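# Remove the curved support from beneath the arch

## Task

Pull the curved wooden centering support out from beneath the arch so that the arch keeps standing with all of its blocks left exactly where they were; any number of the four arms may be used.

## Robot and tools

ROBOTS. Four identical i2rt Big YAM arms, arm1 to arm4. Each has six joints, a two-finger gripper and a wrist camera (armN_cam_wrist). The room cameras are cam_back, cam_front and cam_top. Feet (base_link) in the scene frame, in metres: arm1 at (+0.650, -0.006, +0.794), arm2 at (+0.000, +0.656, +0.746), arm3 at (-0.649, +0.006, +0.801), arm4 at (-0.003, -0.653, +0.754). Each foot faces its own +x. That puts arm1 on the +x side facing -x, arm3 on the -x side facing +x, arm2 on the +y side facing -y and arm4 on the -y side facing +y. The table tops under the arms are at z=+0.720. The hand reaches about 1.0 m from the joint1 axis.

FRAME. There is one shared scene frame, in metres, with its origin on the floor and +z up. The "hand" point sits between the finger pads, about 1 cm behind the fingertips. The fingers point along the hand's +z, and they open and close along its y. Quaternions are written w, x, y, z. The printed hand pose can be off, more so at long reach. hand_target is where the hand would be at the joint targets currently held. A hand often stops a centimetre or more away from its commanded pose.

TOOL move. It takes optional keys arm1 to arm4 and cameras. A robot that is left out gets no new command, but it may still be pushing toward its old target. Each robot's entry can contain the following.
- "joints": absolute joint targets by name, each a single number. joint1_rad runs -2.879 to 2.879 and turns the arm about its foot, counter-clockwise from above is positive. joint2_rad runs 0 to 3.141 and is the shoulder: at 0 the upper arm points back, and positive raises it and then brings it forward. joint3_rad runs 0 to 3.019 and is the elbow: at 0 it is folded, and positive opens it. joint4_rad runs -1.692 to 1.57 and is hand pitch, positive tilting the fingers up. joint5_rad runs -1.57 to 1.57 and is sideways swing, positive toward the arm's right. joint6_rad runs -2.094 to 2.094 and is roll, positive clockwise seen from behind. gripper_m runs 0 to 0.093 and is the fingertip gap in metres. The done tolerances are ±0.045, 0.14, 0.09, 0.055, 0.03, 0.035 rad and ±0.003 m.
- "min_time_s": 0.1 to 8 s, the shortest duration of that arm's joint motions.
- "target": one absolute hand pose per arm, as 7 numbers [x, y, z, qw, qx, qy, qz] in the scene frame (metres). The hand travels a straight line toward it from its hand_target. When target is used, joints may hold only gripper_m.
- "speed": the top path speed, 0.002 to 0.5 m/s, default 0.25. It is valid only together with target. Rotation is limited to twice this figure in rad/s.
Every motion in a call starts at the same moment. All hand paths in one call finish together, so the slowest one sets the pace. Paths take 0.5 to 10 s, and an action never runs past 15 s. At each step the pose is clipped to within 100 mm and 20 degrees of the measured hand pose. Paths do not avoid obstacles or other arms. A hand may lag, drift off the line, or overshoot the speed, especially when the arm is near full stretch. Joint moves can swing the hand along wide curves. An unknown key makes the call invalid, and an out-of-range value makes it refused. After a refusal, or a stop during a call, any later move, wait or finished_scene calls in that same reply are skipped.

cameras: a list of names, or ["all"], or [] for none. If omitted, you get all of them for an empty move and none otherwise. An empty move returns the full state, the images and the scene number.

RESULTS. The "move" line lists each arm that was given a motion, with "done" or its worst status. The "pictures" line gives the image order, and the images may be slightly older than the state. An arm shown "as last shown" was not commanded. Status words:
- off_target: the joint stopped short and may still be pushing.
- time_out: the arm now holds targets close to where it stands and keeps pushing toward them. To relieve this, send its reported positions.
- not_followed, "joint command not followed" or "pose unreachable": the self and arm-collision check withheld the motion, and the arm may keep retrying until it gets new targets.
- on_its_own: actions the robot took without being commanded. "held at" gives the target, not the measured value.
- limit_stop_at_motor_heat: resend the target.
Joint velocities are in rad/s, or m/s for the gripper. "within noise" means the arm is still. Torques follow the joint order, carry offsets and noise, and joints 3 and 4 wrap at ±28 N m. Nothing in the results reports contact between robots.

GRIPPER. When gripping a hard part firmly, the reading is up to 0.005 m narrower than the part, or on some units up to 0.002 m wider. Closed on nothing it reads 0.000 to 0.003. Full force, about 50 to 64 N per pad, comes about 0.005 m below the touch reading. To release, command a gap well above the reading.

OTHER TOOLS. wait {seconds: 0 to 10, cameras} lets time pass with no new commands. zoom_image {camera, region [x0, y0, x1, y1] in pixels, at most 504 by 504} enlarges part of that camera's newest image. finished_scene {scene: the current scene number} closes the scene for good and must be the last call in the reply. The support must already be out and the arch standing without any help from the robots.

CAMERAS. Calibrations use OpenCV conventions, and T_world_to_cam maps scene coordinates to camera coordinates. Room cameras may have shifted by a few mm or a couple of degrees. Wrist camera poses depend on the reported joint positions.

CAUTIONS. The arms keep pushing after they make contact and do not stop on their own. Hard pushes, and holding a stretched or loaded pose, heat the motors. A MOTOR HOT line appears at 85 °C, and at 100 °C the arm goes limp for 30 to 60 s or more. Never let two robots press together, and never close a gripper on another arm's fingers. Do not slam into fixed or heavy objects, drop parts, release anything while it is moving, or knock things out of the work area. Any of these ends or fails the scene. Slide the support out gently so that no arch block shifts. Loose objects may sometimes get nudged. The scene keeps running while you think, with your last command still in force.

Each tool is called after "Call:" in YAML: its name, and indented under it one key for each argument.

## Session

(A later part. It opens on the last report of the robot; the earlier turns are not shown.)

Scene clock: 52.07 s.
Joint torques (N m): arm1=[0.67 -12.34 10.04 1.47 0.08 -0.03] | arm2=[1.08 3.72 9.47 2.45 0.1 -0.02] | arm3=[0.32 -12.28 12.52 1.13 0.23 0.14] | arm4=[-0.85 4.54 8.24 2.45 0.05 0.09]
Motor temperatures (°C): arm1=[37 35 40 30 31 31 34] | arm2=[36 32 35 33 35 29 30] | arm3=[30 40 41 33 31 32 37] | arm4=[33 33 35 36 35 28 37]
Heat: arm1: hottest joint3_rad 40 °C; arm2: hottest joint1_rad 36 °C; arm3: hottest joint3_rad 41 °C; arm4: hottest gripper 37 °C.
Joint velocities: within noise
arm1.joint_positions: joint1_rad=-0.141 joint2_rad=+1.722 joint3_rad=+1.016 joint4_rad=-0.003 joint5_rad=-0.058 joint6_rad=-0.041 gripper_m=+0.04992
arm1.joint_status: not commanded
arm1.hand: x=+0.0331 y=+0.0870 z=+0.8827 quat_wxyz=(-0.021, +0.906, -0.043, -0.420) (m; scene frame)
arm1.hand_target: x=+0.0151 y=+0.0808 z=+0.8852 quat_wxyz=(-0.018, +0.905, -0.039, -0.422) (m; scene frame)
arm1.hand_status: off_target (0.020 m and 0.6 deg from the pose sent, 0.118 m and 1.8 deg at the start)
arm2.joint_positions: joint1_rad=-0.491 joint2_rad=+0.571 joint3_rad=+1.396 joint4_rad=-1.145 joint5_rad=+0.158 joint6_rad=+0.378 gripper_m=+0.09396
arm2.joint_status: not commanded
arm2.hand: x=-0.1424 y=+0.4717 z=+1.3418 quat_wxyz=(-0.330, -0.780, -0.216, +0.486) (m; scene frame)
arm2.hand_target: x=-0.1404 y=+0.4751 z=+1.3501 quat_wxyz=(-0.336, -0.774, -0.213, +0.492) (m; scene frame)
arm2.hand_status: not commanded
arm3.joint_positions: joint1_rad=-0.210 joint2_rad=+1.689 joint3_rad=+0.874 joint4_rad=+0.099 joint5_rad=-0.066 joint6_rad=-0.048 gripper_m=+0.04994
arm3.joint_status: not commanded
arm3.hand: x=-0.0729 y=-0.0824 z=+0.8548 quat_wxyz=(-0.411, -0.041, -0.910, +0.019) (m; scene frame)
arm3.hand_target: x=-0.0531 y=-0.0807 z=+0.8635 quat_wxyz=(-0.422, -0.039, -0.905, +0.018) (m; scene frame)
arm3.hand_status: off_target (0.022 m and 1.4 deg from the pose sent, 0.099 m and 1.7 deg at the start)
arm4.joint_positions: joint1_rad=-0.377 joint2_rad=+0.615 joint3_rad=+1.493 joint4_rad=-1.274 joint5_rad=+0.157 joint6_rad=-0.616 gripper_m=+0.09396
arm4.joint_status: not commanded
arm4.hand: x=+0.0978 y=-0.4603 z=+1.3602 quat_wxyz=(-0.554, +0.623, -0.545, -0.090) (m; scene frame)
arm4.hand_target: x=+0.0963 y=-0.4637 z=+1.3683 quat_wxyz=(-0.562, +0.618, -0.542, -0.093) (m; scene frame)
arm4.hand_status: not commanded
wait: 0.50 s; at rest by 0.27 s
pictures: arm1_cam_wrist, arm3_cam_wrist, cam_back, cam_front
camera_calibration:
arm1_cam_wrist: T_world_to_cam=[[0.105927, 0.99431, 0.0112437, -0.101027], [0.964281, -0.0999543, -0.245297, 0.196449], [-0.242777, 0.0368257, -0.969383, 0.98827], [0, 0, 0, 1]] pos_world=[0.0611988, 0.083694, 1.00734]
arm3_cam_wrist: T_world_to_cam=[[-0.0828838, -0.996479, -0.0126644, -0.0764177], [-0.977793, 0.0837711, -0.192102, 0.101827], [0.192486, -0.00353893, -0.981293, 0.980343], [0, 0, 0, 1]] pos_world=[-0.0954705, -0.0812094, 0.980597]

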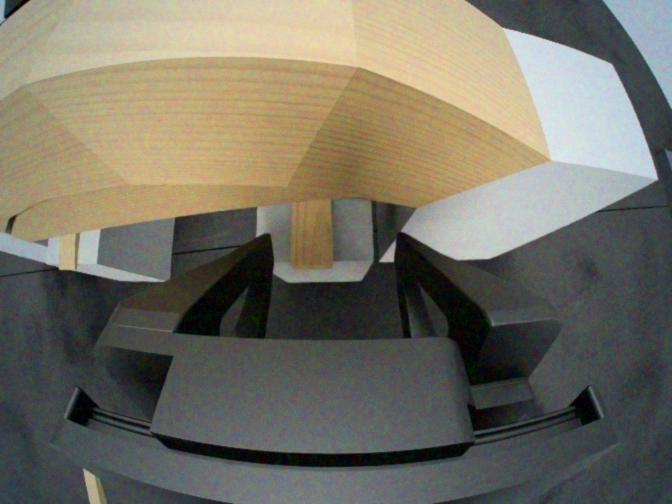

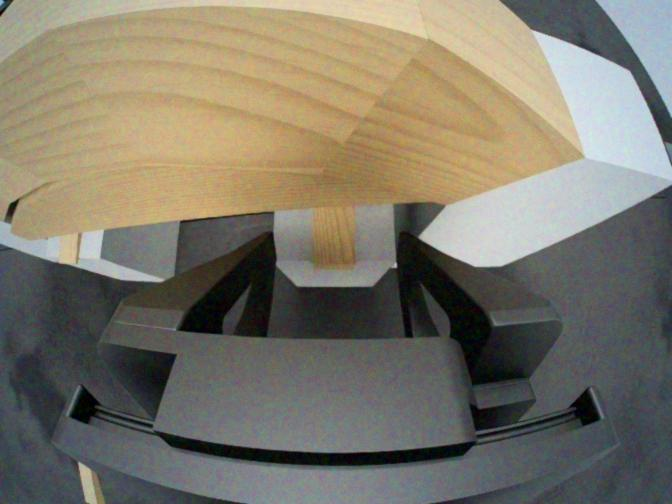

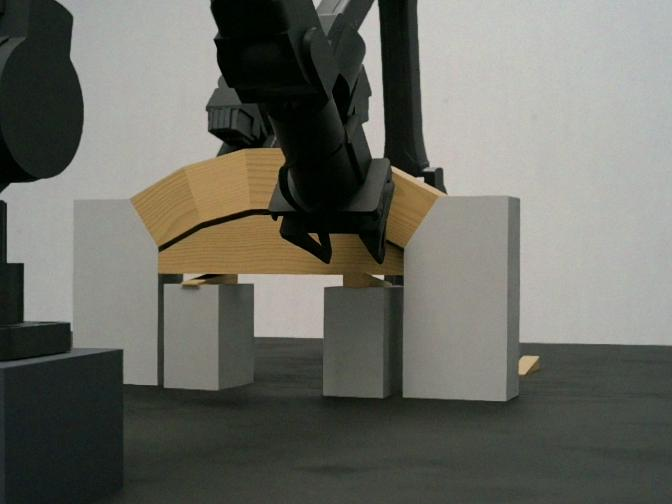

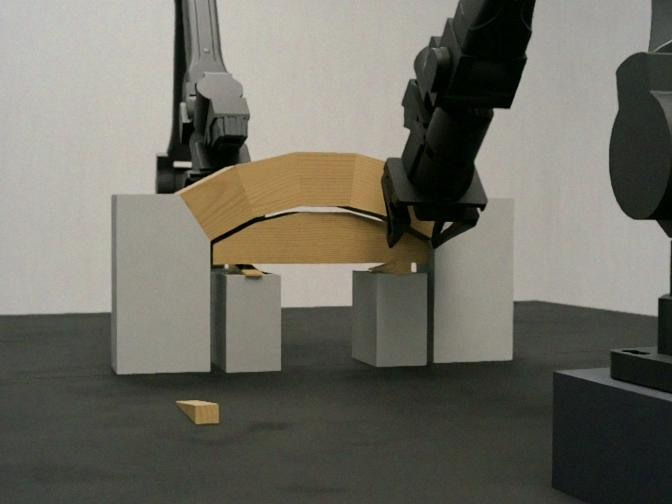

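Call:
move:
  arm3: {"target": [-0.055, -0.081, 0.838, 0.4222, 0.0395, 0.9054, -0.0184], "speed": 0.08}
  arm1: {"target": [0.009, 0.07, 0.861, 0.0184, -0.9054, 0.0395, 0.4222], "speed": 0.08}
  cameras: []

Call:
wait:
  seconds: 0.3
  cameras: ["arm1_cam_wrist", "arm3_cam_wrist", "cam_front", "cam_back"]

Scene clock: 53.83 s.
Joint torques (N m): arm1=[0.62 -13.04 9.17 3.04 0.08 0] | arm2=[1.26 3.96 9.52 2.41 0.1 -0.02] | arm3=[0.26 -12.81 10.15 1.99 0.2 0.13] | arm4=[-1.2 4.13 8.43 2.29 0.1 0.1]
Motor temperatures (°C): arm1=[37 35 40 30 31 31 34] | arm2=[36 32 35 33 35 29 30] | arm3=[30 40 41 33 31 32 37] | arm4=[33 33 35 36 35 28 37]
Heat: arm1: hottest joint3_rad 40 °C; arm2: hottest joint1_rad 36 °C; arm3: hottest joint3_rad 41 °C; arm4: hottest gripper 37 °C.
move: arm1 off_target; arm3 off_target
Joint velocities: within noise
arm1.joint_positions: joint1_rad=-0.116 joint2_rad=+1.775 joint3_rad=+1.016 joint4_rad=+0.019 joint5_rad=-0.040 joint6_rad=-0.030 gripper_m=+0.04992
arm1.joint_status: not commanded
arm1.hand: x=+0.0307 y=+0.0747 z=+0.8546 quat_wxyz=(-0.020, +0.913, -0.041, -0.405) (m; scene frame)
arm1.hand_target: x=+0.0103 y=+0.0696 z=+0.8614 quat_wxyz=(-0.018, +0.905, -0.039, -0.422) (m; scene frame)
arm1.hand_status: off_target (0.023 m and 2.1 deg from the pose sent, 0.037 m and 0.6 deg at the start)
arm2, arm4: as last shown
arm3.joint_positions: joint1_rad=-0.210 joint2_rad=+1.742 joint3_rad=+0.874 joint4_rad=+0.149 joint5_rad=-0.066 joint6_rad=-0.048 gripper_m=+0.04994
arm3.joint_status: not commanded
arm3.hand: x=-0.0692 y=-0.0832 z=+0.8345 quat_wxyz=(-0.410, -0.041, -0.911, +0.018) (m; scene frame)
arm3.hand_target: x=-0.0556 y=-0.0808 z=+0.8381 quat_wxyz=(-0.422, -0.039, -0.906, +0.018) (m; scene frame)
arm3.hand_status: off_target (0.015 m and 1.5 deg from the pose sent, 0.025 m and 1.4 deg at the start)
pictures: none
No camera images: "cameras" was empty.

Scene clock: 54.13 s.
Joint torques (N m): arm1=[0.5 -12.98 9.17 3.07 0.08 0.02] | arm2=[1.14 4.01 9.48 2.47 0.1 -0.01] | arm3=[0.32 -12.81 10.14 2 0.21 0.15] | arm4=[-1.03 4.42 8.25 2.33 0.05 0.08]
Motor temperatures (°C): arm1=[37 35 40 30 31 31 34] | arm2=[36 32 35 33 35 29 30] | arm3=[30 40 41 33 31 32 37] | arm4=[33 33 35 36 35 28 37]
Heat: arm1: hottest joint3_rad 40 °C; arm2: hottest joint1_rad 36 °C; arm3: hottest joint3_rad 41 °C; arm4: hottest gripper 37 °C.
Joint velocities: within noise
arm1.joint_positions: joint1_rad=-0.116 joint2_rad=+1.775 joint3_rad=+1.016 joint4_rad=+0.019 joint5_rad=-0.040 joint6_rad=-0.030 gripper_m=+0.04992
arm1.joint_status: not commanded
arm1.hand: x=+0.0307 y=+0.0747 z=+0.8546 quat_wxyz=(-0.020, +0.913, -0.041, -0.405) (m; scene frame)
arm1.hand_target: x=+0.0103 y=+0.0696 z=+0.8614 quat_wxyz=(-0.018, +0.905, -0.039, -0.422) (m; scene frame)
arm1.hand_status: off_target (0.023 m and 2.1 deg from the pose sent, 0.037 m and 0.6 deg at the start)
arm2.joint_positions: joint1_rad=-0.491 joint2_rad=+0.571 joint3_rad=+1.396 joint4_rad=-1.145 joint5_rad=+0.158 joint6_rad=+0.378 gripper_m=+0.09396
arm2.joint_status: not commanded
arm2.hand: x=-0.1424 y=+0.4717 z=+1.3418 quat_wxyz=(-0.330, -0.780, -0.216, +0.486) (m; scene frame)
arm2.hand_target: x=-0.1404 y=+0.4751 z=+1.3501 quat_wxyz=(-0.336, -0.774, -0.213, +0.492) (m; scene frame)
arm2.hand_status: not commanded
arm3.joint_positions: joint1_rad=-0.210 joint2_rad=+1.742 joint3_rad=+0.874 joint4_rad=+0.149 joint5_rad=-0.066 joint6_rad=-0.048 gripper_m=+0.04994
arm3.joint_status: not commanded
arm3.hand: x=-0.0692 y=-0.0832 z=+0.8345 quat_wxyz=(-0.410, -0.041, -0.911, +0.018) (m; scene frame)
arm3.hand_target: x=-0.0556 y=-0.0808 z=+0.8381 quat_wxyz=(-0.422, -0.039, -0.906, +0.018) (m; scene frame)
arm3.hand_status: off_target (0.015 m and 1.5 deg from the pose sent, 0.025 m and 1.4 deg at the start)
arm4.joint_positions: joint1_rad=-0.377 joint2_rad=+0.615 joint3_rad=+1.493 joint4_rad=-1.274 joint5_rad=+0.157 joint6_rad=-0.616 gripper_m=+0.09396
arm4.joint_status: not commanded
arm4.hand: x=+0.0978 y=-0.4603 z=+1.3602 quat_wxyz=(-0.554, +0.623, -0.545, -0.090) (m; scene frame)
arm4.hand_target: x=+0.0963 y=-0.4637 z=+1.3683 quat_wxyz=(-0.562, +0.618, -0.542, -0.093) (m; scene frame)
arm4.hand_status: not commanded
wait: 0.30 s; at rest by 0.27 s
pictures: arm1_cam_wrist, arm3_cam_wrist, cam_back, cam_front
camera_calibration:
arm1_cam_wrist: T_world_to_cam=[[0.10057, 0.994845, 0.0130094, -0.0896004], [0.972044, -0.0954594, -0.214518, 0.163791], [-0.212171, 0.0342197, -0.976633, 0.966365], [0, 0, 0, 1]] pos_world=[0.0548339, 0.0717051, 0.980086]
arm3_cam_wrist: T_world_to_cam=[[-0.0829225, -0.996473, -0.0128881, -0.077036], [-0.978223, 0.0838595, -0.189862, 0.0996575], [0.190273, -0.00313641, -0.981726, 0.960008], [0, 0, 0, 1]] pos_world=[-0.0915644, -0.0821105, 0.960394]

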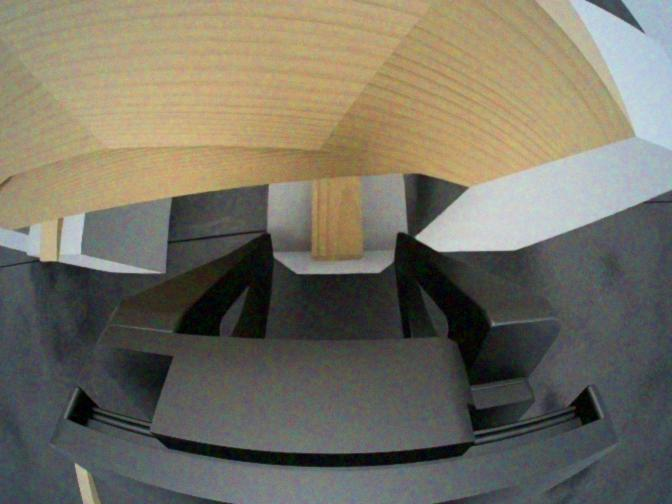

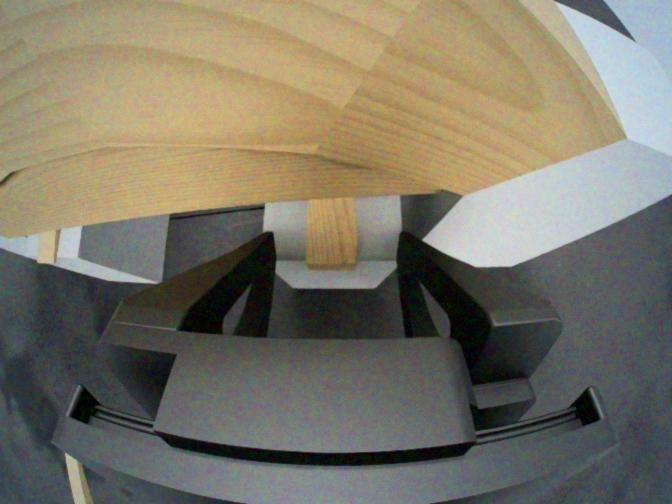

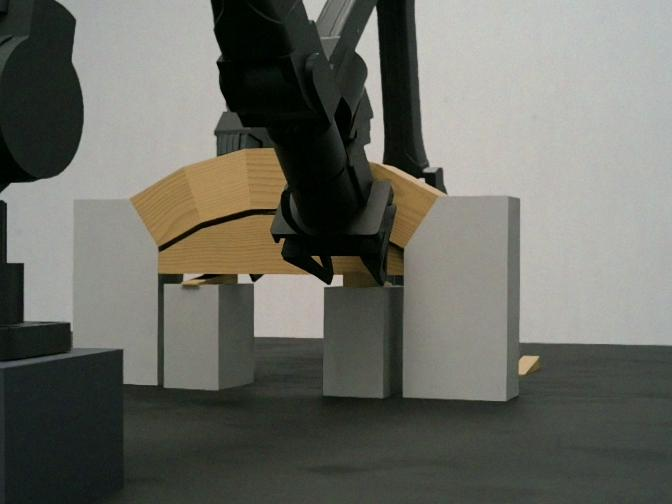

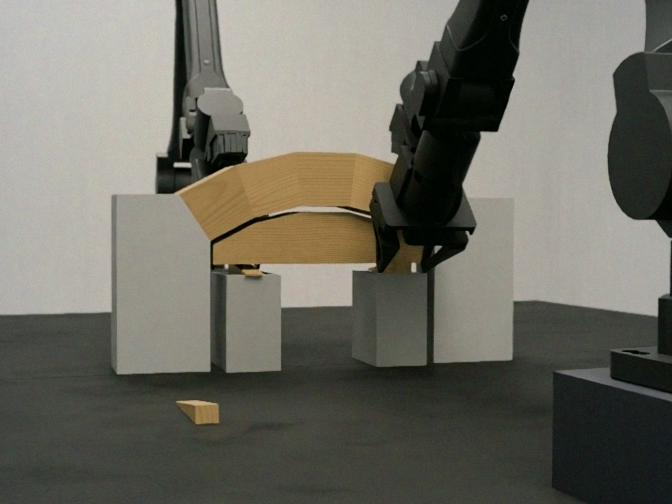

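Call:
move:
  arm3: {"target": [-0.055, -0.081, 0.843, 0.4222, 0.0395, 0.9054, -0.0184], "speed": 0.05}
  arm1: {"target": [0.009, 0.07, 0.865, 0.0184, -0.9054, 0.0395, 0.4222], "speed": 0.05}

Call:
move:
  arm3: {"joints": {"gripper_m": 0.026}}
  arm1: {"joints": {"gripper_m": 0.026}}
  cameras: ["arm1_cam_wrist", "arm3_cam_wrist", "cam_front", "cam_back"]

Scene clock: 55.40 s.
Joint torques (N m): arm1=[0.56 -13.74 9.35 2.62 0.08 0.02] | arm2=[1.08 4.07 9.52 2.45 0.11 -0.02] | arm3=[0.38 -13.86 10.39 1.44 0.2 0.14] | arm4=[-1.2 4.42 8.23 2.21 0.06 0.08]
Motor temperatures (°C): arm1=[37 35 40 30 31 31 34] | arm2=[36 32 35 33 35 29 30] | arm3=[30 40 42 33 31 32 37] | arm4=[33 33 35 36 35 28 37]
Heat: arm1: hottest joint3_rad 40 °C; arm2: hottest joint1_rad 36 °C; arm3: hottest joint3_rad 42 °C; arm4: hottest gripper 37 °C.
move: arm1 off_target; arm3 off_target
Joint velocities: within noise
arm1.joint_positions: joint1_rad=-0.116 joint2_rad=+1.775 joint3_rad=+1.016 joint4_rad=+0.019 joint5_rad=-0.040 joint6_rad=-0.030 gripper_m=+0.04992
arm1.joint_status: not commanded
arm1.hand: x=+0.0307 y=+0.0747 z=+0.8546 quat_wxyz=(-0.020, +0.913, -0.041, -0.405) (m; scene frame)
arm1.hand_target: x=+0.0103 y=+0.0696 z=+0.8654 quat_wxyz=(-0.018, +0.905, -0.039, -0.422) (m; scene frame)
arm1.hand_status: off_target (0.024 m and 2.1 deg from the pose sent, 0.024 m and 2.1 deg at the start)
arm2, arm4: as last shown
arm3.joint_positions: joint1_rad=-0.210 joint2_rad=+1.742 joint3_rad=+0.874 joint4_rad=+0.149 joint5_rad=-0.066 joint6_rad=-0.048 gripper_m=+0.04994
arm3.joint_status: not commanded
arm3.hand: x=-0.0692 y=-0.0832 z=+0.8345 quat_wxyz=(-0.410, -0.041, -0.911, +0.018) (m; scene frame)
arm3.hand_target: x=-0.0556 y=-0.0808 z=+0.8431 quat_wxyz=(-0.422, -0.039, -0.906, +0.018) (m; scene frame)
arm3.hand_status: off_target (0.017 m and 1.5 deg from the pose sent, 0.017 m and 1.5 deg at the start)
pictures: none

Scene clock: 56.00 s.
Joint torques (N m): arm1=[0.5 -13.68 9.37 2.61 0.08 0.01] | arm2=[1.08 3.84 9.61 2.45 0.1 -0.02] | arm3=[0.26 -13.74 10.39 1.47 0.21 0.14] | arm4=[-0.97 4.6 8.25 2.26 0.05 0.1]
Motor temperatures (°C): arm1=[37 35 41 30 31 31 34] | arm2=[36 32 35 33 35 29 30] | arm3=[30 40 42 33 31 32 37] | arm4=[33 33 35 36 35 28 37]
Heat: arm1: hottest joint3_rad 41 °C; arm2: hottest joint1_rad 36 °C; arm3: hottest joint3_rad 42 °C; arm4: hottest gripper 37 °C.
move: arm1 done; arm3 done
Joint velocities: within noise
arm1.joint_positions: joint1_rad=-0.116 joint2_rad=+1.775 joint3_rad=+1.016 joint4_rad=+0.019 joint5_rad=-0.040 joint6_rad=-0.030 gripper_m=+0.02618
arm1.joint_status: all done
arm1.hand: x=+0.0307 y=+0.0747 z=+0.8546 quat_wxyz=(-0.020, +0.913, -0.041, -0.405) (m; scene frame)
arm1.hand_target: x=+0.0103 y=+0.0697 z=+0.8654 quat_wxyz=(-0.018, +0.905, -0.040, -0.422) (m; scene frame)
arm1.hand_status: not commanded
arm2, arm4: as last shown
arm3.joint_positions: joint1_rad=-0.210 joint2_rad=+1.742 joint3_rad=+0.874 joint4_rad=+0.149 joint5_rad=-0.066 joint6_rad=-0.048 gripper_m=+0.02616
arm3.joint_status: all done
arm3.hand: x=-0.0692 y=-0.0832 z=+0.8345 quat_wxyz=(-0.410, -0.041, -0.911, +0.018) (m; scene frame)
arm3.hand_target: x=-0.0556 y=-0.0808 z=+0.8431 quat_wxyz=(-0.422, -0.039, -0.906, +0.018) (m; scene frame)
arm3.hand_status: not commanded
pictures: arm1_cam_wrist, arm3_cam_wrist, cam_back, cam_front
camera_calibration:
arm1_cam_wrist: T_world_to_cam=[[0.101084, 0.994793, 0.012999, -0.0897133], [0.971996, -0.0959641, -0.214509, 0.16383], [-0.212144, 0.0343183, -0.976636, 0.966356], [0, 0, 0, 1]] pos_world=[0.0548335, 0.0718043, 0.980086]
arm3_cam_wrist: T_world_to_cam=[[-0.0829225, -0.996473, -0.0128881, -0.077036], [-0.978223, 0.0838595, -0.189862, 0.0996575], [0.190273, -0.00313641, -0.981726, 0.960008], [0, 0, 0, 1]] pos_world=[-0.0915644, -0.0821105, 0.960394]

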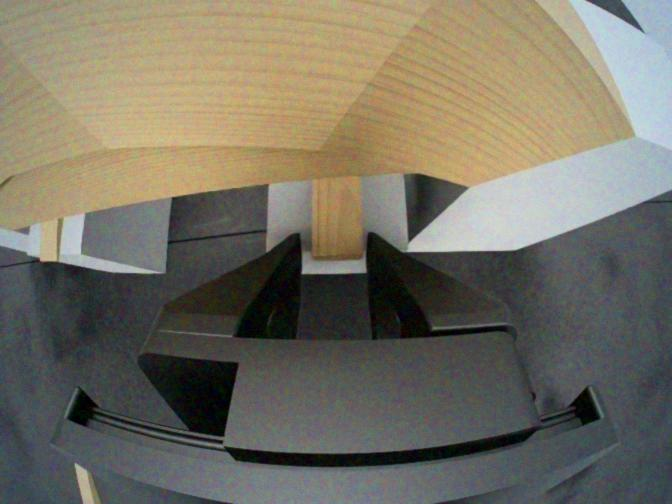

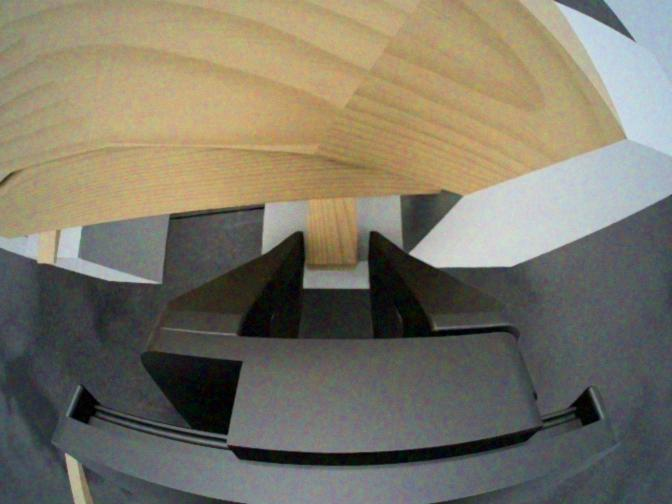

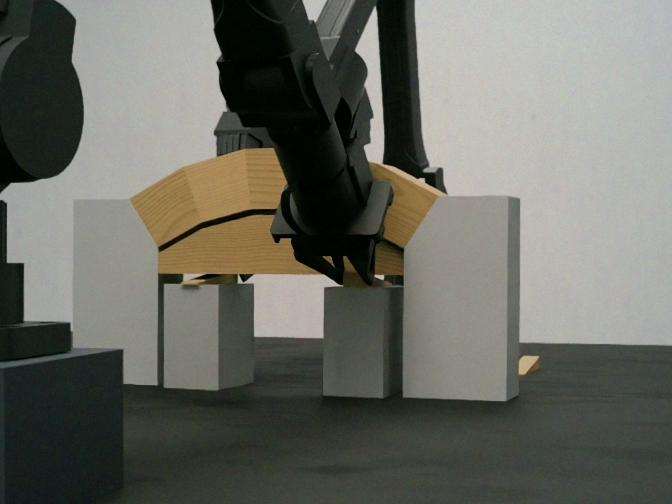

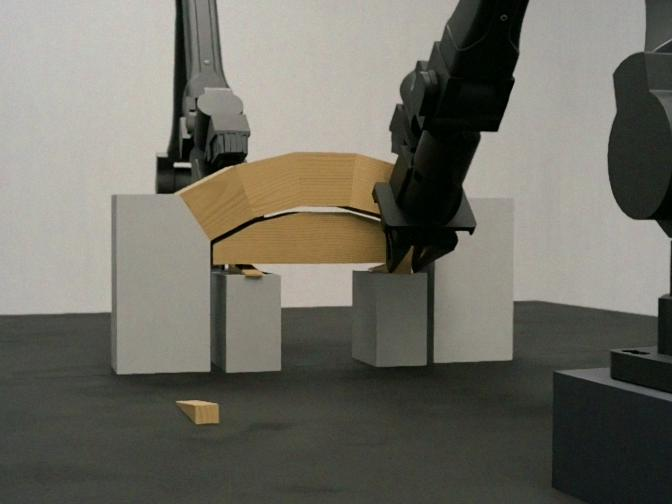

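Good. Grip and pull.

Call:
move:
  arm3: {"joints": {"gripper_m": 0.012}}
  arm1: {"joints": {"gripper_m": 0.012}}

Call:
move:
  arm3: {"target": [-0.115, -0.077, 0.843, 0.4222, 0.0395, 0.9054, -0.0184], "speed": 0.05}
  arm1: {"target": [0.075, 0.066, 0.865, 0.0184, -0.9054, 0.0395, 0.4222], "speed": 0.05}
  cameras: ["arm1_cam_wrist", "arm3_cam_wrist", "cam_front", "cam_back"]

Scene clock: 56.73 s.
Joint torques (N m): arm1=[0.5 -13.63 9.4 2.61 -0.02 0.01] | arm2=[1.2 3.66 9.46 2.45 0.09 -0.02] | arm3=[0.32 -13.74 10.4 1.44 0.21 0.14] | arm4=[-1.38 4.66 8.35 2.3 0.07 0.06]
Motor temperatures (°C): arm1=[37 35 41 30 31 31 34] | arm2=[36 32 35 33 35 29 30] | arm3=[30 40 42 33 31 32 37] | arm4=[33 33 35 36 35 28 37]
Heat: arm1: hottest joint3_rad 41 °C; arm2: hottest joint1_rad 36 °C; arm3: hottest joint3_rad 42 °C; arm4: hottest gripper 37 °C.
move: arm1 off_target; arm3 off_target
Joint velocities: within noise
arm1.joint_positions: joint1_rad=-0.116 joint2_rad=+1.775 joint3_rad=+1.016 joint4_rad=+0.019 joint5_rad=-0.038 joint6_rad=-0.030 gripper_m=+0.01713
arm1.joint_status: gripper_m off_target (ended at +0.01716, target +0.01200)
arm1.hand: x=+0.0307 y=+0.0751 z=+0.8546 quat_wxyz=(-0.021, +0.913, -0.041, -0.405) (m; scene frame)
arm1.hand_target: x=+0.0103 y=+0.0696 z=+0.8654 quat_wxyz=(-0.018, +0.905, -0.039, -0.422) (m; scene frame)
arm1.hand_status: not commanded
arm2, arm4: as last shown
arm3.joint_positions: joint1_rad=-0.209 joint2_rad=+1.742 joint3_rad=+0.874 joint4_rad=+0.149 joint5_rad=-0.066 joint6_rad=-0.048 gripper_m=+0.01735
arm3.joint_status: gripper_m off_target (ended at +0.01738, target +0.01200)
arm3.hand: x=-0.0692 y=-0.0827 z=+0.8345 quat_wxyz=(-0.410, -0.041, -0.911, +0.018) (m; scene frame)
arm3.hand_target: x=-0.0556 y=-0.0809 z=+0.8431 quat_wxyz=(-0.422, -0.040, -0.906, +0.018) (m; scene frame)
arm3.hand_status: not commanded
pictures: none

Scene clock: 58.60 s.
Joint torques (N m): arm1=[-0.15 -15.09 4.98 3.21 -0.15 -0.07] | arm2=[1.44 3.78 9.52 2.45 0.09 -0.01] | arm3=[-0.79 -14.33 6.74 1.83 -0.07 0.03] | arm4=[-0.62 4.37 8.32 2.28 0.07 0.1]
Motor temperatures (°C): arm1=[37 35 41 30 31 31 34] | arm2=[36 32 35 33 35 29 30] | arm3=[30 40 42 33 31 32 37] | arm4=[33 33 35 36 35 28 36]
Heat: arm1: hottest joint3_rad 41 °C; arm2: hottest joint1_rad 36 °C; arm3: hottest joint3_rad 42 °C; arm4: hottest joint4_rad 36 °C.
move: arm1 off_target; arm3 done
Joint velocities: within noise
arm1.joint_positions: joint1_rad=-0.116 joint2_rad=+1.686 joint3_rad=+0.879 joint4_rad=+0.068 joint5_rad=-0.041 joint6_rad=-0.030 gripper_m=+0.01713
arm1.joint_status: not commanded
arm1.hand: x=+0.0750 y=+0.0682 z=+0.8536 quat_wxyz=(-0.020, +0.913, -0.041, -0.406) (m; scene frame)
arm1.hand_target: x=+0.0749 y=+0.0660 z=+0.8649 quat_wxyz=(-0.018, +0.906, -0.039, -0.422) (m; scene frame)
arm1.hand_status: off_target (0.012 m and 2.0 deg from the pose sent, 0.046 m and 2.2 deg at the start)
arm2, arm4: as last shown
arm3.joint_positions: joint1_rad=-0.209 joint2_rad=+1.654 joint3_rad=+0.738 joint4_rad=+0.196 joint5_rad=-0.070 joint6_rad=-0.048 gripper_m=+0.01735
arm3.joint_status: not commanded
arm3.hand: x=-0.1149 y=-0.0741 z=+0.8334 quat_wxyz=(-0.410, -0.040, -0.911, +0.016) (m; scene frame)
arm3.hand_target: x=-0.1149 y=-0.0770 z=+0.8430 quat_wxyz=(-0.422, -0.040, -0.905, +0.018) (m; scene frame)
arm3.hand_status: done (0.010 m and 1.5 deg from the pose sent, 0.047 m and 1.5 deg at the start)
pictures: arm1_cam_wrist, arm3_cam_wrist, cam_back, cam_front
camera_calibration:
arm1_cam_wrist: T_world_to_cam=[[0.1003, 0.994881, 0.0123291, -0.0871155], [0.97157, -0.095264, -0.216739, 0.121802], [-0.214454, 0.0337175, -0.976152, 0.974756], [0, 0, 0, 1]] pos_world=[0.0994392, 0.0654065, 0.978983]
arm3_cam_wrist: T_world_to_cam=[[-0.079006, -0.996749, -0.0157726, -0.0688883], [-0.978615, 0.0805635, -0.189268, 0.0531542], [0.189924, 0.000481923, -0.981799, 0.967933], [0, 0, 0, 1]] pos_world=[-0.137259, -0.0734131, 0.95929]

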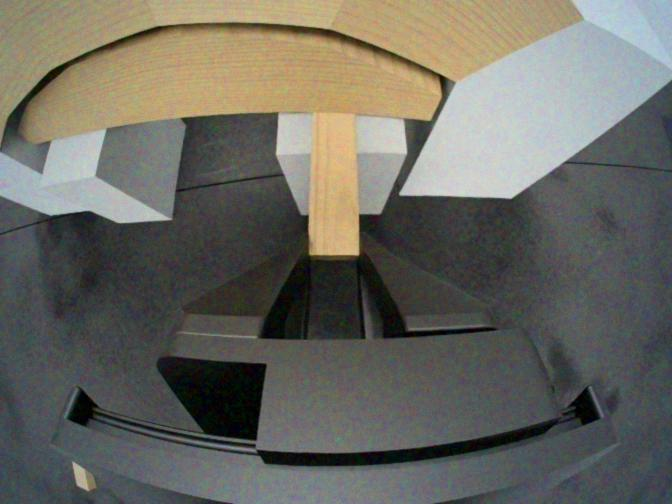

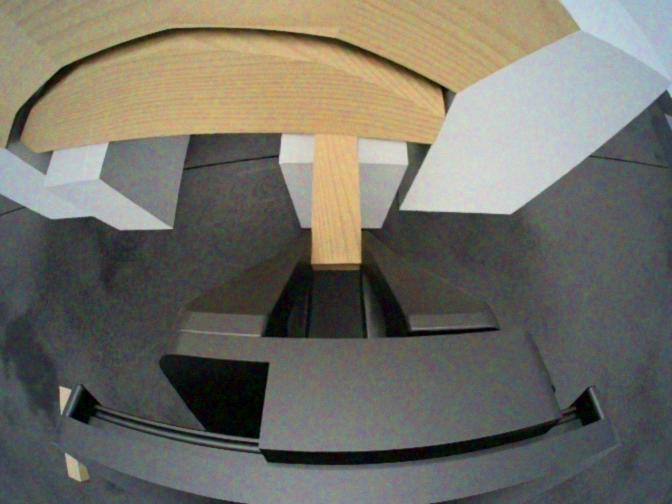

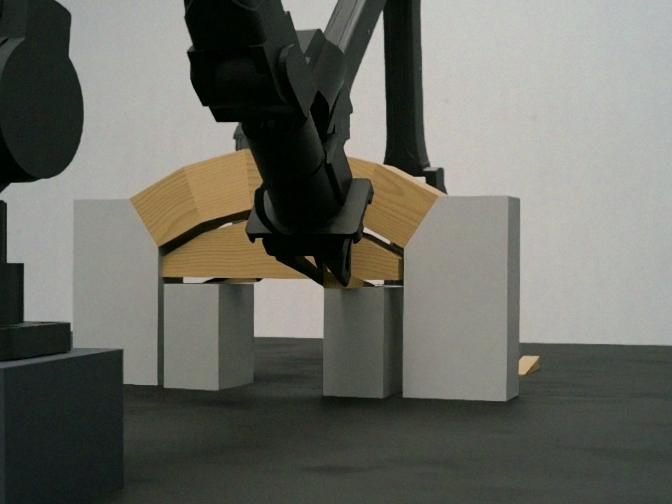

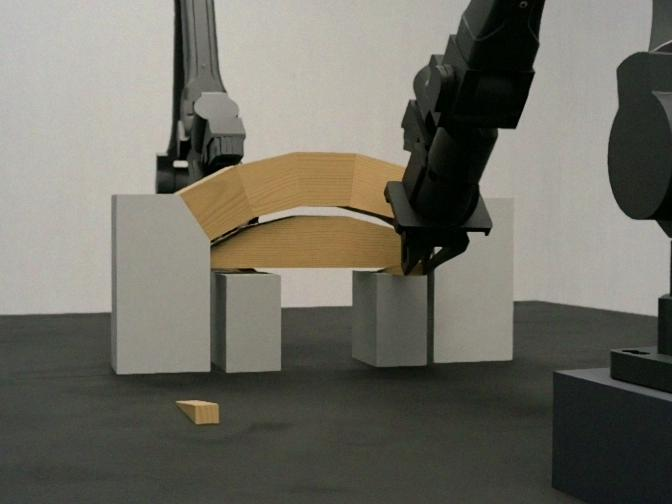

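Call:
move:
  arm3: {"target": [-0.18, -0.072, 0.845, 0.4222, 0.0395, 0.9054, -0.0184], "speed": 0.08}
  arm1: {"target": [0.14, 0.061, 0.866, 0.0184, -0.9054, 0.0395, 0.4222], "speed": 0.08}
  cameras: ["arm1_cam_wrist", "arm3_cam_wrist", "cam_front", "cam_back"]

Scene clock: 60.23 s.
Joint torques (N m): arm1=[-1.08 -11.87 4.86 3.12 -0.16 -0.14] | arm2=[1.2 3.66 9.54 2.52 0.1 -0.01] | arm3=[-1.03 -11.75 6.9 1.99 -0.06 -0.03] | arm4=[-0.79 4.54 8.32 2.47 0.06 0.08]
Motor temperatures (°C): arm1=[37 35 41 30 31 31 34] | arm2=[36 32 35 33 35 29 30] | arm3=[30 40 42 33 31 32 37] | arm4=[33 33 35 36 34 28 36]
Heat: arm1: hottest joint3_rad 41 °C; arm2: hottest joint1_rad 36 °C; arm3: hottest joint3_rad 42 °C; arm4: hottest joint4_rad 36 °C.
move: arm1 done; arm3 off_target
Joint velocities: within noise
arm1.joint_positions: joint1_rad=-0.116 joint2_rad=+1.535 joint3_rad=+0.697 joint4_rad=+0.105 joint5_rad=-0.049 joint6_rad=-0.030 gripper_m=+0.01713
arm1.joint_status: not commanded
arm1.hand: x=+0.1386 y=+0.0578 z=+0.8586 quat_wxyz=(-0.016, +0.911, -0.039, -0.409) (m; scene frame)
arm1.hand_target: x=+0.1399 y=+0.0610 z=+0.8659 quat_wxyz=(-0.019, +0.906, -0.040, -0.422) (m; scene frame)
arm1.hand_status: done (0.008 m and 1.7 deg from the pose sent, 0.067 m and 2.0 deg at the start)
arm2, arm4: as last shown
arm3.joint_positions: joint1_rad=-0.224 joint2_rad=+1.511 joint3_rad=+0.555 joint4_rad=+0.224 joint5_rad=-0.085 joint6_rad=-0.054 gripper_m=+0.01735
arm3.joint_status: not commanded
arm3.hand: x=-0.1829 y=-0.0669 z=+0.8331 quat_wxyz=(-0.405, -0.042, -0.913, +0.013) (m; scene frame)
arm3.hand_target: x=-0.1800 y=-0.0720 z=+0.8449 quat_wxyz=(-0.422, -0.040, -0.905, +0.019) (m; scene frame)
arm3.hand_status: off_target (0.013 m and 2.2 deg from the pose sent, 0.066 m and 1.6 deg at the start)
pictures: arm1_cam_wrist, arm3_cam_wrist, cam_back, cam_front
camera_calibration:
arm1_cam_wrist: T_world_to_cam=[[0.0946075, 0.995486, 0.00751739, -0.0782719], [0.970808, -0.090585, -0.222096, 0.0644813], [-0.220413, 0.0283099, -0.974996, 0.993817], [0, 0, 0, 1]] pos_world=[0.163856, 0.0556248, 0.983877]
arm3_cam_wrist: T_world_to_cam=[[-0.0795917, -0.996581, -0.0221816, -0.0619666], [-0.980463, 0.0822812, -0.178665, -0.0231442], [0.179879, 0.00752795, -0.98366, 0.980701], [0, 0, 0, 1]] pos_world=[-0.204032, -0.067233, 0.959167]

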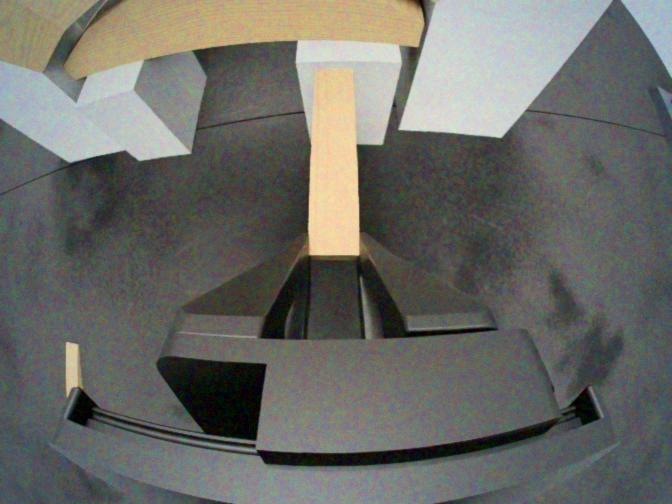

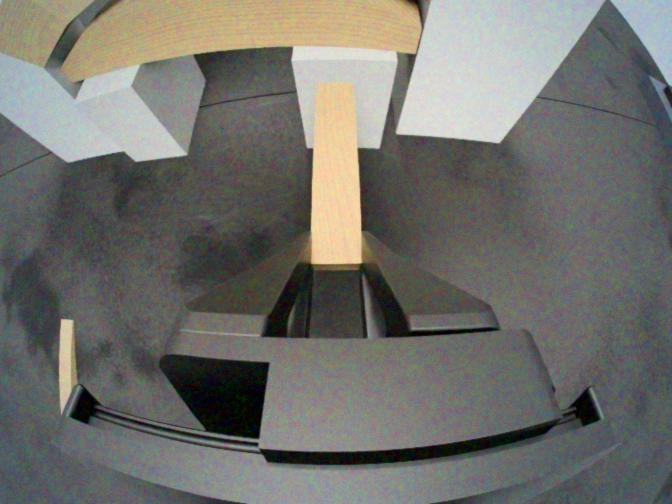

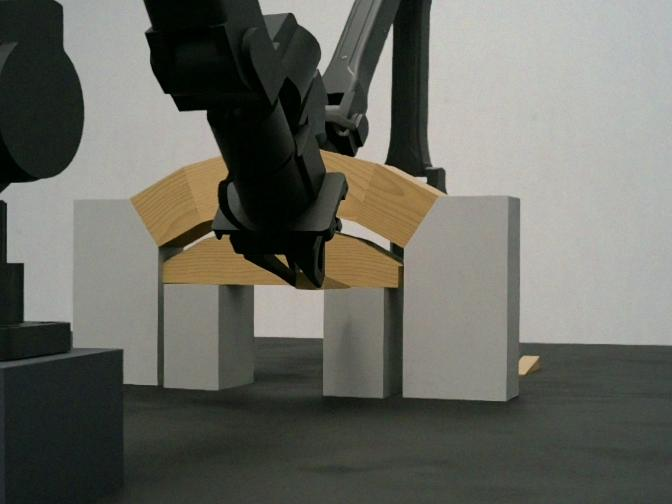

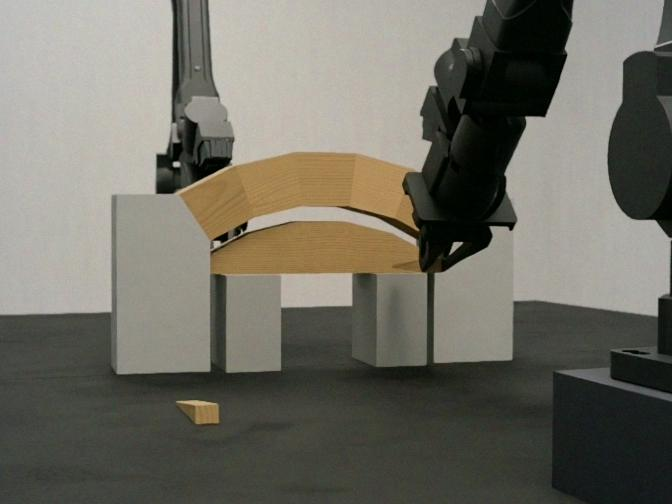

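Call:
move:
  arm3: {"target": [-0.29, -0.2, 0.84, 0.4222, 0.0395, 0.9054, -0.0184], "speed": 0.2}
  arm1: {"target": [0.28, 0.22, 0.86, 0.0184, -0.9054, 0.0395, 0.4222], "speed": 0.2}

Call:
move:
  arm3: {"target": [-0.29, -0.2, 0.735, 0.4222, 0.0395, 0.9054, -0.0184], "speed": 0.1}
  arm1: {"target": [0.28, 0.22, 0.745, 0.0184, -0.9054, 0.0395, 0.4222], "speed": 0.1}
  cameras: ["cam_front", "cam_back"]

Scene clock: 62.67 s.
Joint torques (N m): arm1=[-1.38 -8.88 5.24 1.16 -0.4 -0.21] | arm2=[1.03 3.72 9.48 2.47 0.09 -0.02] | arm3=[-0.79 -9.64 7.21 0.57 -0.29 -0.07] | arm4=[-0.97 4.72 8.39 2.3 0.07 0.09]
Motor temperatures (°C): arm1=[37 35 41 30 31 31 34] | arm2=[36 32 36 33 35 29 30] | arm3=[30 40 41 32 31 32 37] | arm4=[33 33 35 36 34 28 36]
Heat: arm1: hottest joint3_rad 41 °C; arm2: hottest joint1_rad 36 °C; arm3: hottest joint3_rad 41 °C; arm4: hottest joint4_rad 36 °C.
move: arm1 done; arm3 done
Joint velocities: within noise
arm1.joint_positions: joint1_rad=-0.695 joint2_rad=+1.402 joint3_rad=+0.540 joint4_rad=+0.046 joint5_rad=-0.480 joint6_rad=-0.438 gripper_m=+0.01713
arm1.joint_status: not commanded
arm1.hand: x=+0.2745 y=+0.2171 z=+0.8569 quat_wxyz=(-0.015, +0.905, -0.038, -0.423) (m; scene frame)
arm1.hand_target: x=+0.2799 y=+0.2201 z=+0.8599 quat_wxyz=(-0.019, +0.905, -0.040, -0.422) (m; scene frame)
arm1.hand_status: done (0.007 m and 0.4 deg from the pose sent, 0.215 m and 1.7 deg at the start)
arm2, arm4: as last shown
arm3.joint_positions: joint1_rad=-0.742 joint2_rad=+1.420 joint3_rad=+0.446 joint4_rad=+0.165 joint5_rad=-0.469 joint6_rad=-0.416 gripper_m=+0.01735
arm3.joint_status: not commanded
arm3.hand: x=-0.2896 y=-0.1962 z=+0.8328 quat_wxyz=(-0.417, -0.043, -0.908, +0.012) (m; scene frame)
arm3.hand_target: x=-0.2899 y=-0.2000 z=+0.8400 quat_wxyz=(-0.422, -0.039, -0.905, +0.019) (m; scene frame)
arm3.hand_status: done (0.008 m and 1.0 deg from the pose sent, 0.171 m and 2.2 deg at the start)
pictures: none

Scene clock: 64.63 s.
Joint torques (N m): arm1=[-1.38 -8 2.25 2.91 -0.38 -0.19] | arm2=[0.97 3.6 9.5 2.43 0.1 -0.01] | arm3=[-0.67 -8.94 3.17 1.84 -0.19 0.01] | arm4=[-1.08 4.31 8.31 2.22 0.05 0.07]
Motor temperatures (°C): arm1=[37 35 40 30 31 31 34] | arm2=[36 32 36 33 35 29 30] | arm3=[30 40 41 32 31 31 37] | arm4=[33 33 35 36 34 28 36]
Heat: arm1: hottest joint3_rad 40 °C; arm2: hottest joint1_rad 36 °C; arm3: hottest joint3_rad 41 °C; arm4: hottest joint4_rad 36 °C.
move: arm1 done; arm3 done
Joint velocities: within noise
arm1.joint_positions: joint1_rad=-0.695 joint2_rad=+1.777 joint3_rad=+0.490 joint4_rad=+0.476 joint5_rad=-0.480 joint6_rad=-0.441 gripper_m=+0.01713
arm1.joint_status: not commanded
arm1.hand: x=+0.2741 y=+0.2179 z=+0.7528 quat_wxyz=(-0.017, +0.905, -0.036, -0.424) (m; scene frame)
arm1.hand_target: x=+0.2801 y=+0.2199 z=+0.7453 quat_wxyz=(-0.018, +0.906, -0.040, -0.422) (m; scene frame)
arm1.hand_status: done (0.010 m and 0.5 deg from the pose sent, 0.112 m and 0.4 deg at the start)
arm2, arm4: as last shown
arm3.joint_positions: joint1_rad=-0.742 joint2_rad=+1.826 joint3_rad=+0.421 joint4_rad=+0.603 joint5_rad=-0.469 joint6_rad=-0.417 gripper_m=+0.01735
arm3.joint_status: not commanded
arm3.hand: x=-0.2898 y=-0.1972 z=+0.7380 quat_wxyz=(-0.420, -0.041, -0.906, +0.015) (m; scene frame)
arm3.hand_target: x=-0.2900 y=-0.2000 z=+0.7350 quat_wxyz=(-0.422, -0.040, -0.906, +0.018) (m; scene frame)
arm3.hand_status: done (0.004 m and 0.5 deg from the pose sent, 0.098 m and 1.0 deg at the start)
pictures: cam_back, cam_front

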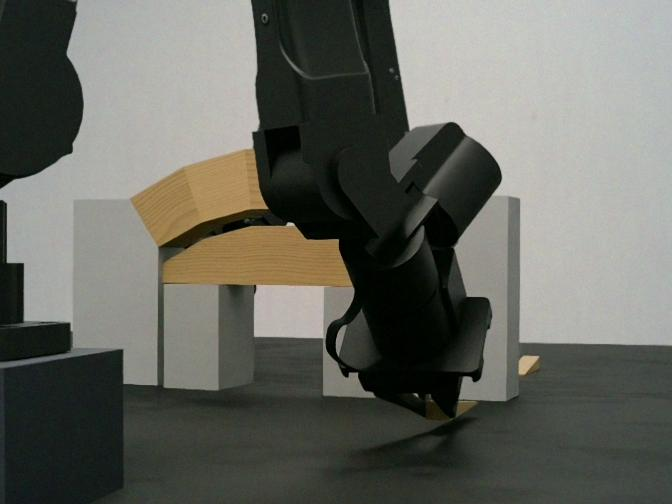

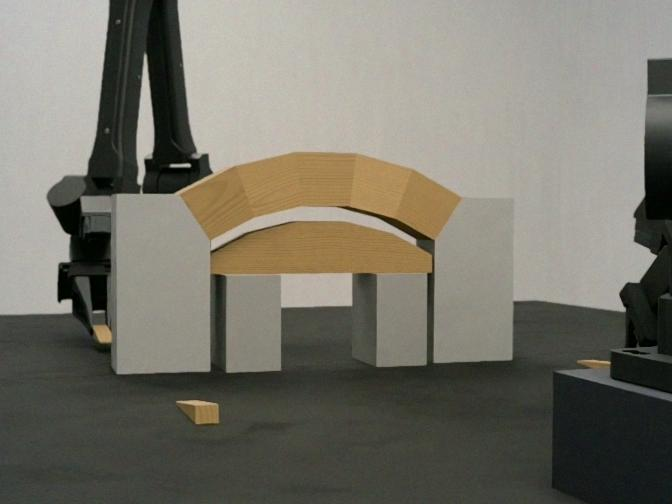

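Call:
move:
  arm1: {"target":[0.274,0.218,0.735,0.0184,-0.9054,0.0395,0.4222],"speed":0.05}
  arm3: {"target":[-0.29,-0.197,0.728,0.4222,0.0395,0.9054,-0.0184],"speed":0.05}

Call:
move:
  arm1: {"joints":{"gripper_m":0.05}}
  arm3: {"joints":{"gripper_m":0.05}}

Call:
move:
  arm1: {"target":[0.30,0.218,0.87,0.0184,-0.9054,0.0395,0.4222]}
  arm3: {"target":[-0.30,-0.15,0.87,0.7065,0.0308,0.7065,-0.0308]}
  cameras: ["cam_front","cam_back","arm3_cam_wrist"]

Scene clock: 66.90 s.
Joint torques (N m): arm1=[-0.09 -7.88 2.7 2.77 -0.16 -0.02] | arm2=[1.08 3.66 9.51 2.47 0.1 -0.01] | arm3=[-0.15 -8.82 2.63 1.84 -0.01 0.07] | arm4=[-1.14 4.66 8.21 2.39 0.06 0.06]
Motor temperatures (°C): arm1=[37 35 40 30 31 31 34] | arm2=[36 32 36 33 34 29 30] | arm3=[30 40 41 32 31 31 38] | arm4=[33 33 35 36 34 28 36]
Heat: arm1: hottest joint3_rad 40 °C; arm2: hottest joint1_rad 36 °C; arm3: hottest joint3_rad 41 °C; arm4: hottest joint4_rad 36 °C.
move: arm1 done; arm3 done
Joint velocities: within noise
arm1.joint_positions: joint1_rad=-0.695 joint2_rad=+1.818 joint3_rad=+0.490 joint4_rad=+0.519 joint5_rad=-0.475 joint6_rad=-0.441 gripper_m=+0.01713
arm1.joint_status: not commanded
arm1.hand: x=+0.2746 y=+0.2187 z=+0.7425 quat_wxyz=(-0.020, +0.905, -0.037, -0.424) (m; scene frame)
arm1.hand_target: x=+0.2742 y=+0.2180 z=+0.7351 quat_wxyz=(-0.018, +0.906, -0.040, -0.422) (m; scene frame)
arm1.hand_status: done (0.008 m and 0.4 deg from the pose sent, 0.018 m and 0.5 deg at the start)
arm2.joint_positions: joint1_rad=-0.491 joint2_rad=+0.571 joint3_rad=+1.396 joint4_rad=-1.145 joint5_rad=+0.158 joint6_rad=+0.378 gripper_m=+0.09396
arm2.joint_status: not commanded
arm2.hand: x=-0.1424 y=+0.4717 z=+1.3418 quat_wxyz=(-0.330, -0.780, -0.216, +0.486) (m; scene frame)
arm2.hand_target: x=-0.1404 y=+0.4751 z=+1.3501 quat_wxyz=(-0.336, -0.774, -0.213, +0.492) (m; scene frame)
arm2.hand_status: not commanded
arm3.joint_positions: joint1_rad=-0.742 joint2_rad=+1.855 joint3_rad=+0.421 joint4_rad=+0.640 joint5_rad=-0.467 joint6_rad=-0.417 gripper_m=+0.01735
arm3.joint_status: not commanded
arm3.hand: x=-0.2898 y=-0.1976 z=+0.7323 quat_wxyz=(-0.422, -0.040, -0.905, +0.017) (m; scene frame)
arm3.hand_target: x=-0.2900 y=-0.1970 z=+0.7281 quat_wxyz=(-0.422, -0.040, -0.905, +0.018) (m; scene frame)
arm3.hand_status: done (0.004 m and 0.1 deg from the pose sent, 0.010 m and 0.5 deg at the start)
arm4.joint_positions: joint1_rad=-0.377 joint2_rad=+0.615 joint3_rad=+1.493 joint4_rad=-1.274 joint5_rad=+0.157 joint6_rad=-0.616 gripper_m=+0.09396
arm4.joint_status: not commanded
arm4.hand: x=+0.0978 y=-0.4603 z=+1.3602 quat_wxyz=(-0.554, +0.623, -0.545, -0.090) (m; scene frame)
arm4.hand_target: x=+0.0963 y=-0.4637 z=+1.3683 quat_wxyz=(-0.562, +0.618, -0.542, -0.093) (m; scene frame)
arm4.hand_status: not commanded
pictures: none

Scene clock: 67.53 s.
Joint torques (N m): arm1=[-0.09 -8 2.67 2.76 -0.16 -0.02] | arm2=[1.2 3.9 9.51 2.45 0.11 -0.02] | arm3=[-0.09 -8.88 2.65 1.83 -0.02 0.08] | arm4=[-1.55 4.78 8.2 2.24 0.08 0.11]
Motor temperatures (°C): arm1=[37 35 40 30 31 31 34] | arm2=[36 32 36 33 34 29 30] | arm3=[30 40 41 32 31 31 38] | arm4=[33 33 35 36 34 28 36]
Heat: arm1: hottest joint3_rad 40 °C; arm2: hottest joint1_rad 36 °C; arm3: hottest joint3_rad 41 °C; arm4: hottest joint4_rad 36 °C.
move: arm1 done; arm3 done
Joint velocities: within noise
arm1.joint_positions: joint1_rad=-0.695 joint2_rad=+1.819 joint3_rad=+0.490 joint4_rad=+0.522 joint5_rad=-0.474 joint6_rad=-0.441 gripper_m=+0.04982
arm1.joint_status: all done
arm1.hand: x=+0.2745 y=+0.2189 z=+0.7425 quat_wxyz=(-0.020, +0.905, -0.037, -0.424) (m; scene frame)
arm1.hand_target: x=+0.2742 y=+0.2180 z=+0.7352 quat_wxyz=(-0.018, +0.906, -0.040, -0.422) (m; scene frame)
arm1.hand_status: not commanded
arm2, arm4: as last shown
arm3.joint_positions: joint1_rad=-0.742 joint2_rad=+1.855 joint3_rad=+0.421 joint4_rad=+0.641 joint5_rad=-0.467 joint6_rad=-0.417 gripper_m=+0.04985
arm3.joint_status: all done
arm3.hand: x=-0.2897 y=-0.1977 z=+0.7324 quat_wxyz=(-0.423, -0.040, -0.905, +0.017) (m; scene frame)
arm3.hand_target: x=-0.2900 y=-0.1970 z=+0.7281 quat_wxyz=(-0.422, -0.039, -0.905, +0.018) (m; scene frame)
arm3.hand_status: not commanded
pictures: none

Scene clock: 69.77 s.
Joint torques (N m): arm1=[-1.55 -7.36 7.45 1.05 -0.44 -0.23] | arm2=[1.26 3.66 9.47 2.5 0.09 -0.02] | arm3=[0.5 -9.88 0.03 2.15 0.24 0.19] | arm4=[-1.32 4.54 8.29 2.39 0.08 0.05]
Motor temperatures (°C): arm1=[37 35 40 30 31 31 34] | arm2=[36 32 36 33 34 29 30] | arm3=[30 40 40 32 31 31 37] | arm4=[33 32 35 36 34 28 36]
Heat: arm1: hottest joint3_rad 40 °C; arm2: hottest joint1_rad 36 °C; arm3: hottest joint2_rad 40 °C; arm4: hottest joint4_rad 36 °C.
move: arm1 off_target; arm3 off_target
Joint velocities: within noise
arm1.joint_positions: joint1_rad=-0.733 joint2_rad=+1.323 joint3_rad=+0.483 joint4_rad=-0.017 joint5_rad=-0.507 joint6_rad=-0.471 gripper_m=+0.04991
arm1.joint_status: not commanded
arm1.hand: x=+0.3039 y=+0.2061 z=+0.8567 quat_wxyz=(-0.007, +0.909, -0.041, -0.414) (m; scene frame)
arm1.hand_target: x=+0.3002 y=+0.2177 z=+0.8699 quat_wxyz=(-0.019, +0.905, -0.039, -0.422) (m; scene frame)
arm1.hand_status: off_target (0.018 m and 1.6 deg from the pose sent, 0.130 m and 0.5 deg at the start)
arm2, arm4: as last shown
arm3.joint_positions: joint1_rad=-0.736 joint2_rad=+1.869 joint3_rad=+0.188 joint4_rad=+1.536 joint5_rad=-0.620 joint6_rad=-0.068 gripper_m=+0.04994
arm3.joint_status: not commanded
arm3.hand: x=-0.3010 y=-0.1539 z=+0.8611 quat_wxyz=(-0.661, -0.031, -0.749, +0.021) (m; scene frame)
arm3.hand_target: x=-0.2998 y=-0.1502 z=+0.8704 quat_wxyz=(-0.671, -0.026, -0.741, +0.022) (m; scene frame)
arm3.hand_status: off_target (0.010 m and 7.2 deg from the pose sent, 0.146 m and 40.0 deg at the start; a joint's target at an end of its range on 31 of 67 steps)
pictures: arm3_cam_wrist, cam_back, cam_front
camera_calibration:
arm3_cam_wrist: T_world_to_cam=[[-0.0613063, -0.997999, -0.0154932, -0.157867], [-0.701352, 0.0541175, -0.710758, 0.411119], [0.710174, -0.0327078, -0.703266, 0.942127], [0, 0, 0, 1]] pos_world=[-0.390414, -0.148984, 0.952326]

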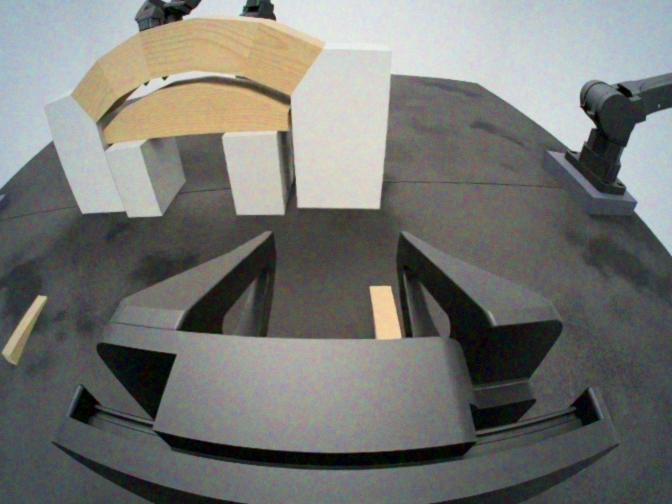

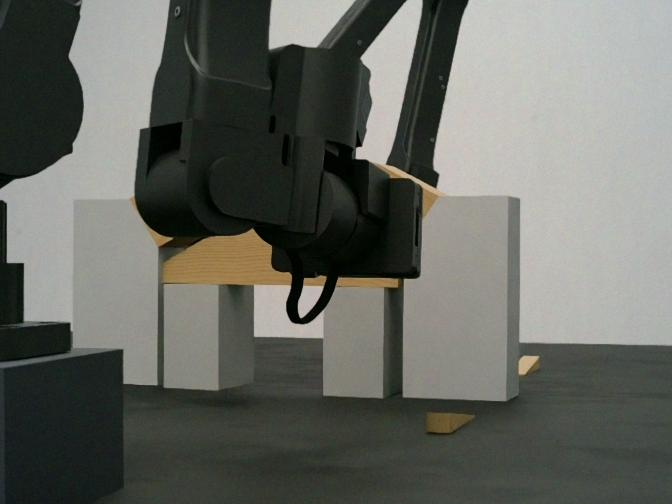

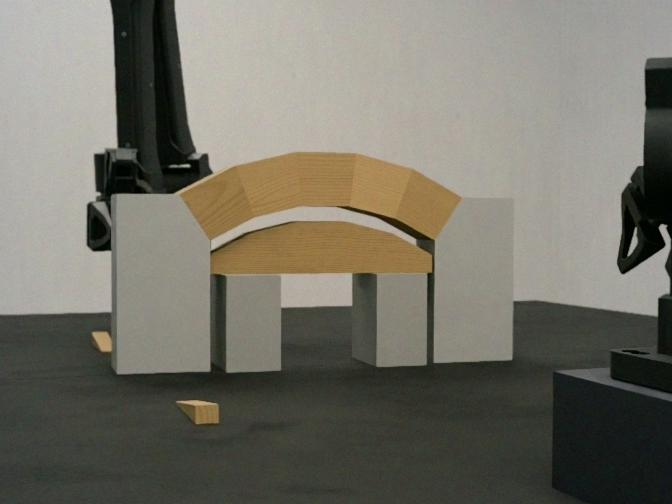

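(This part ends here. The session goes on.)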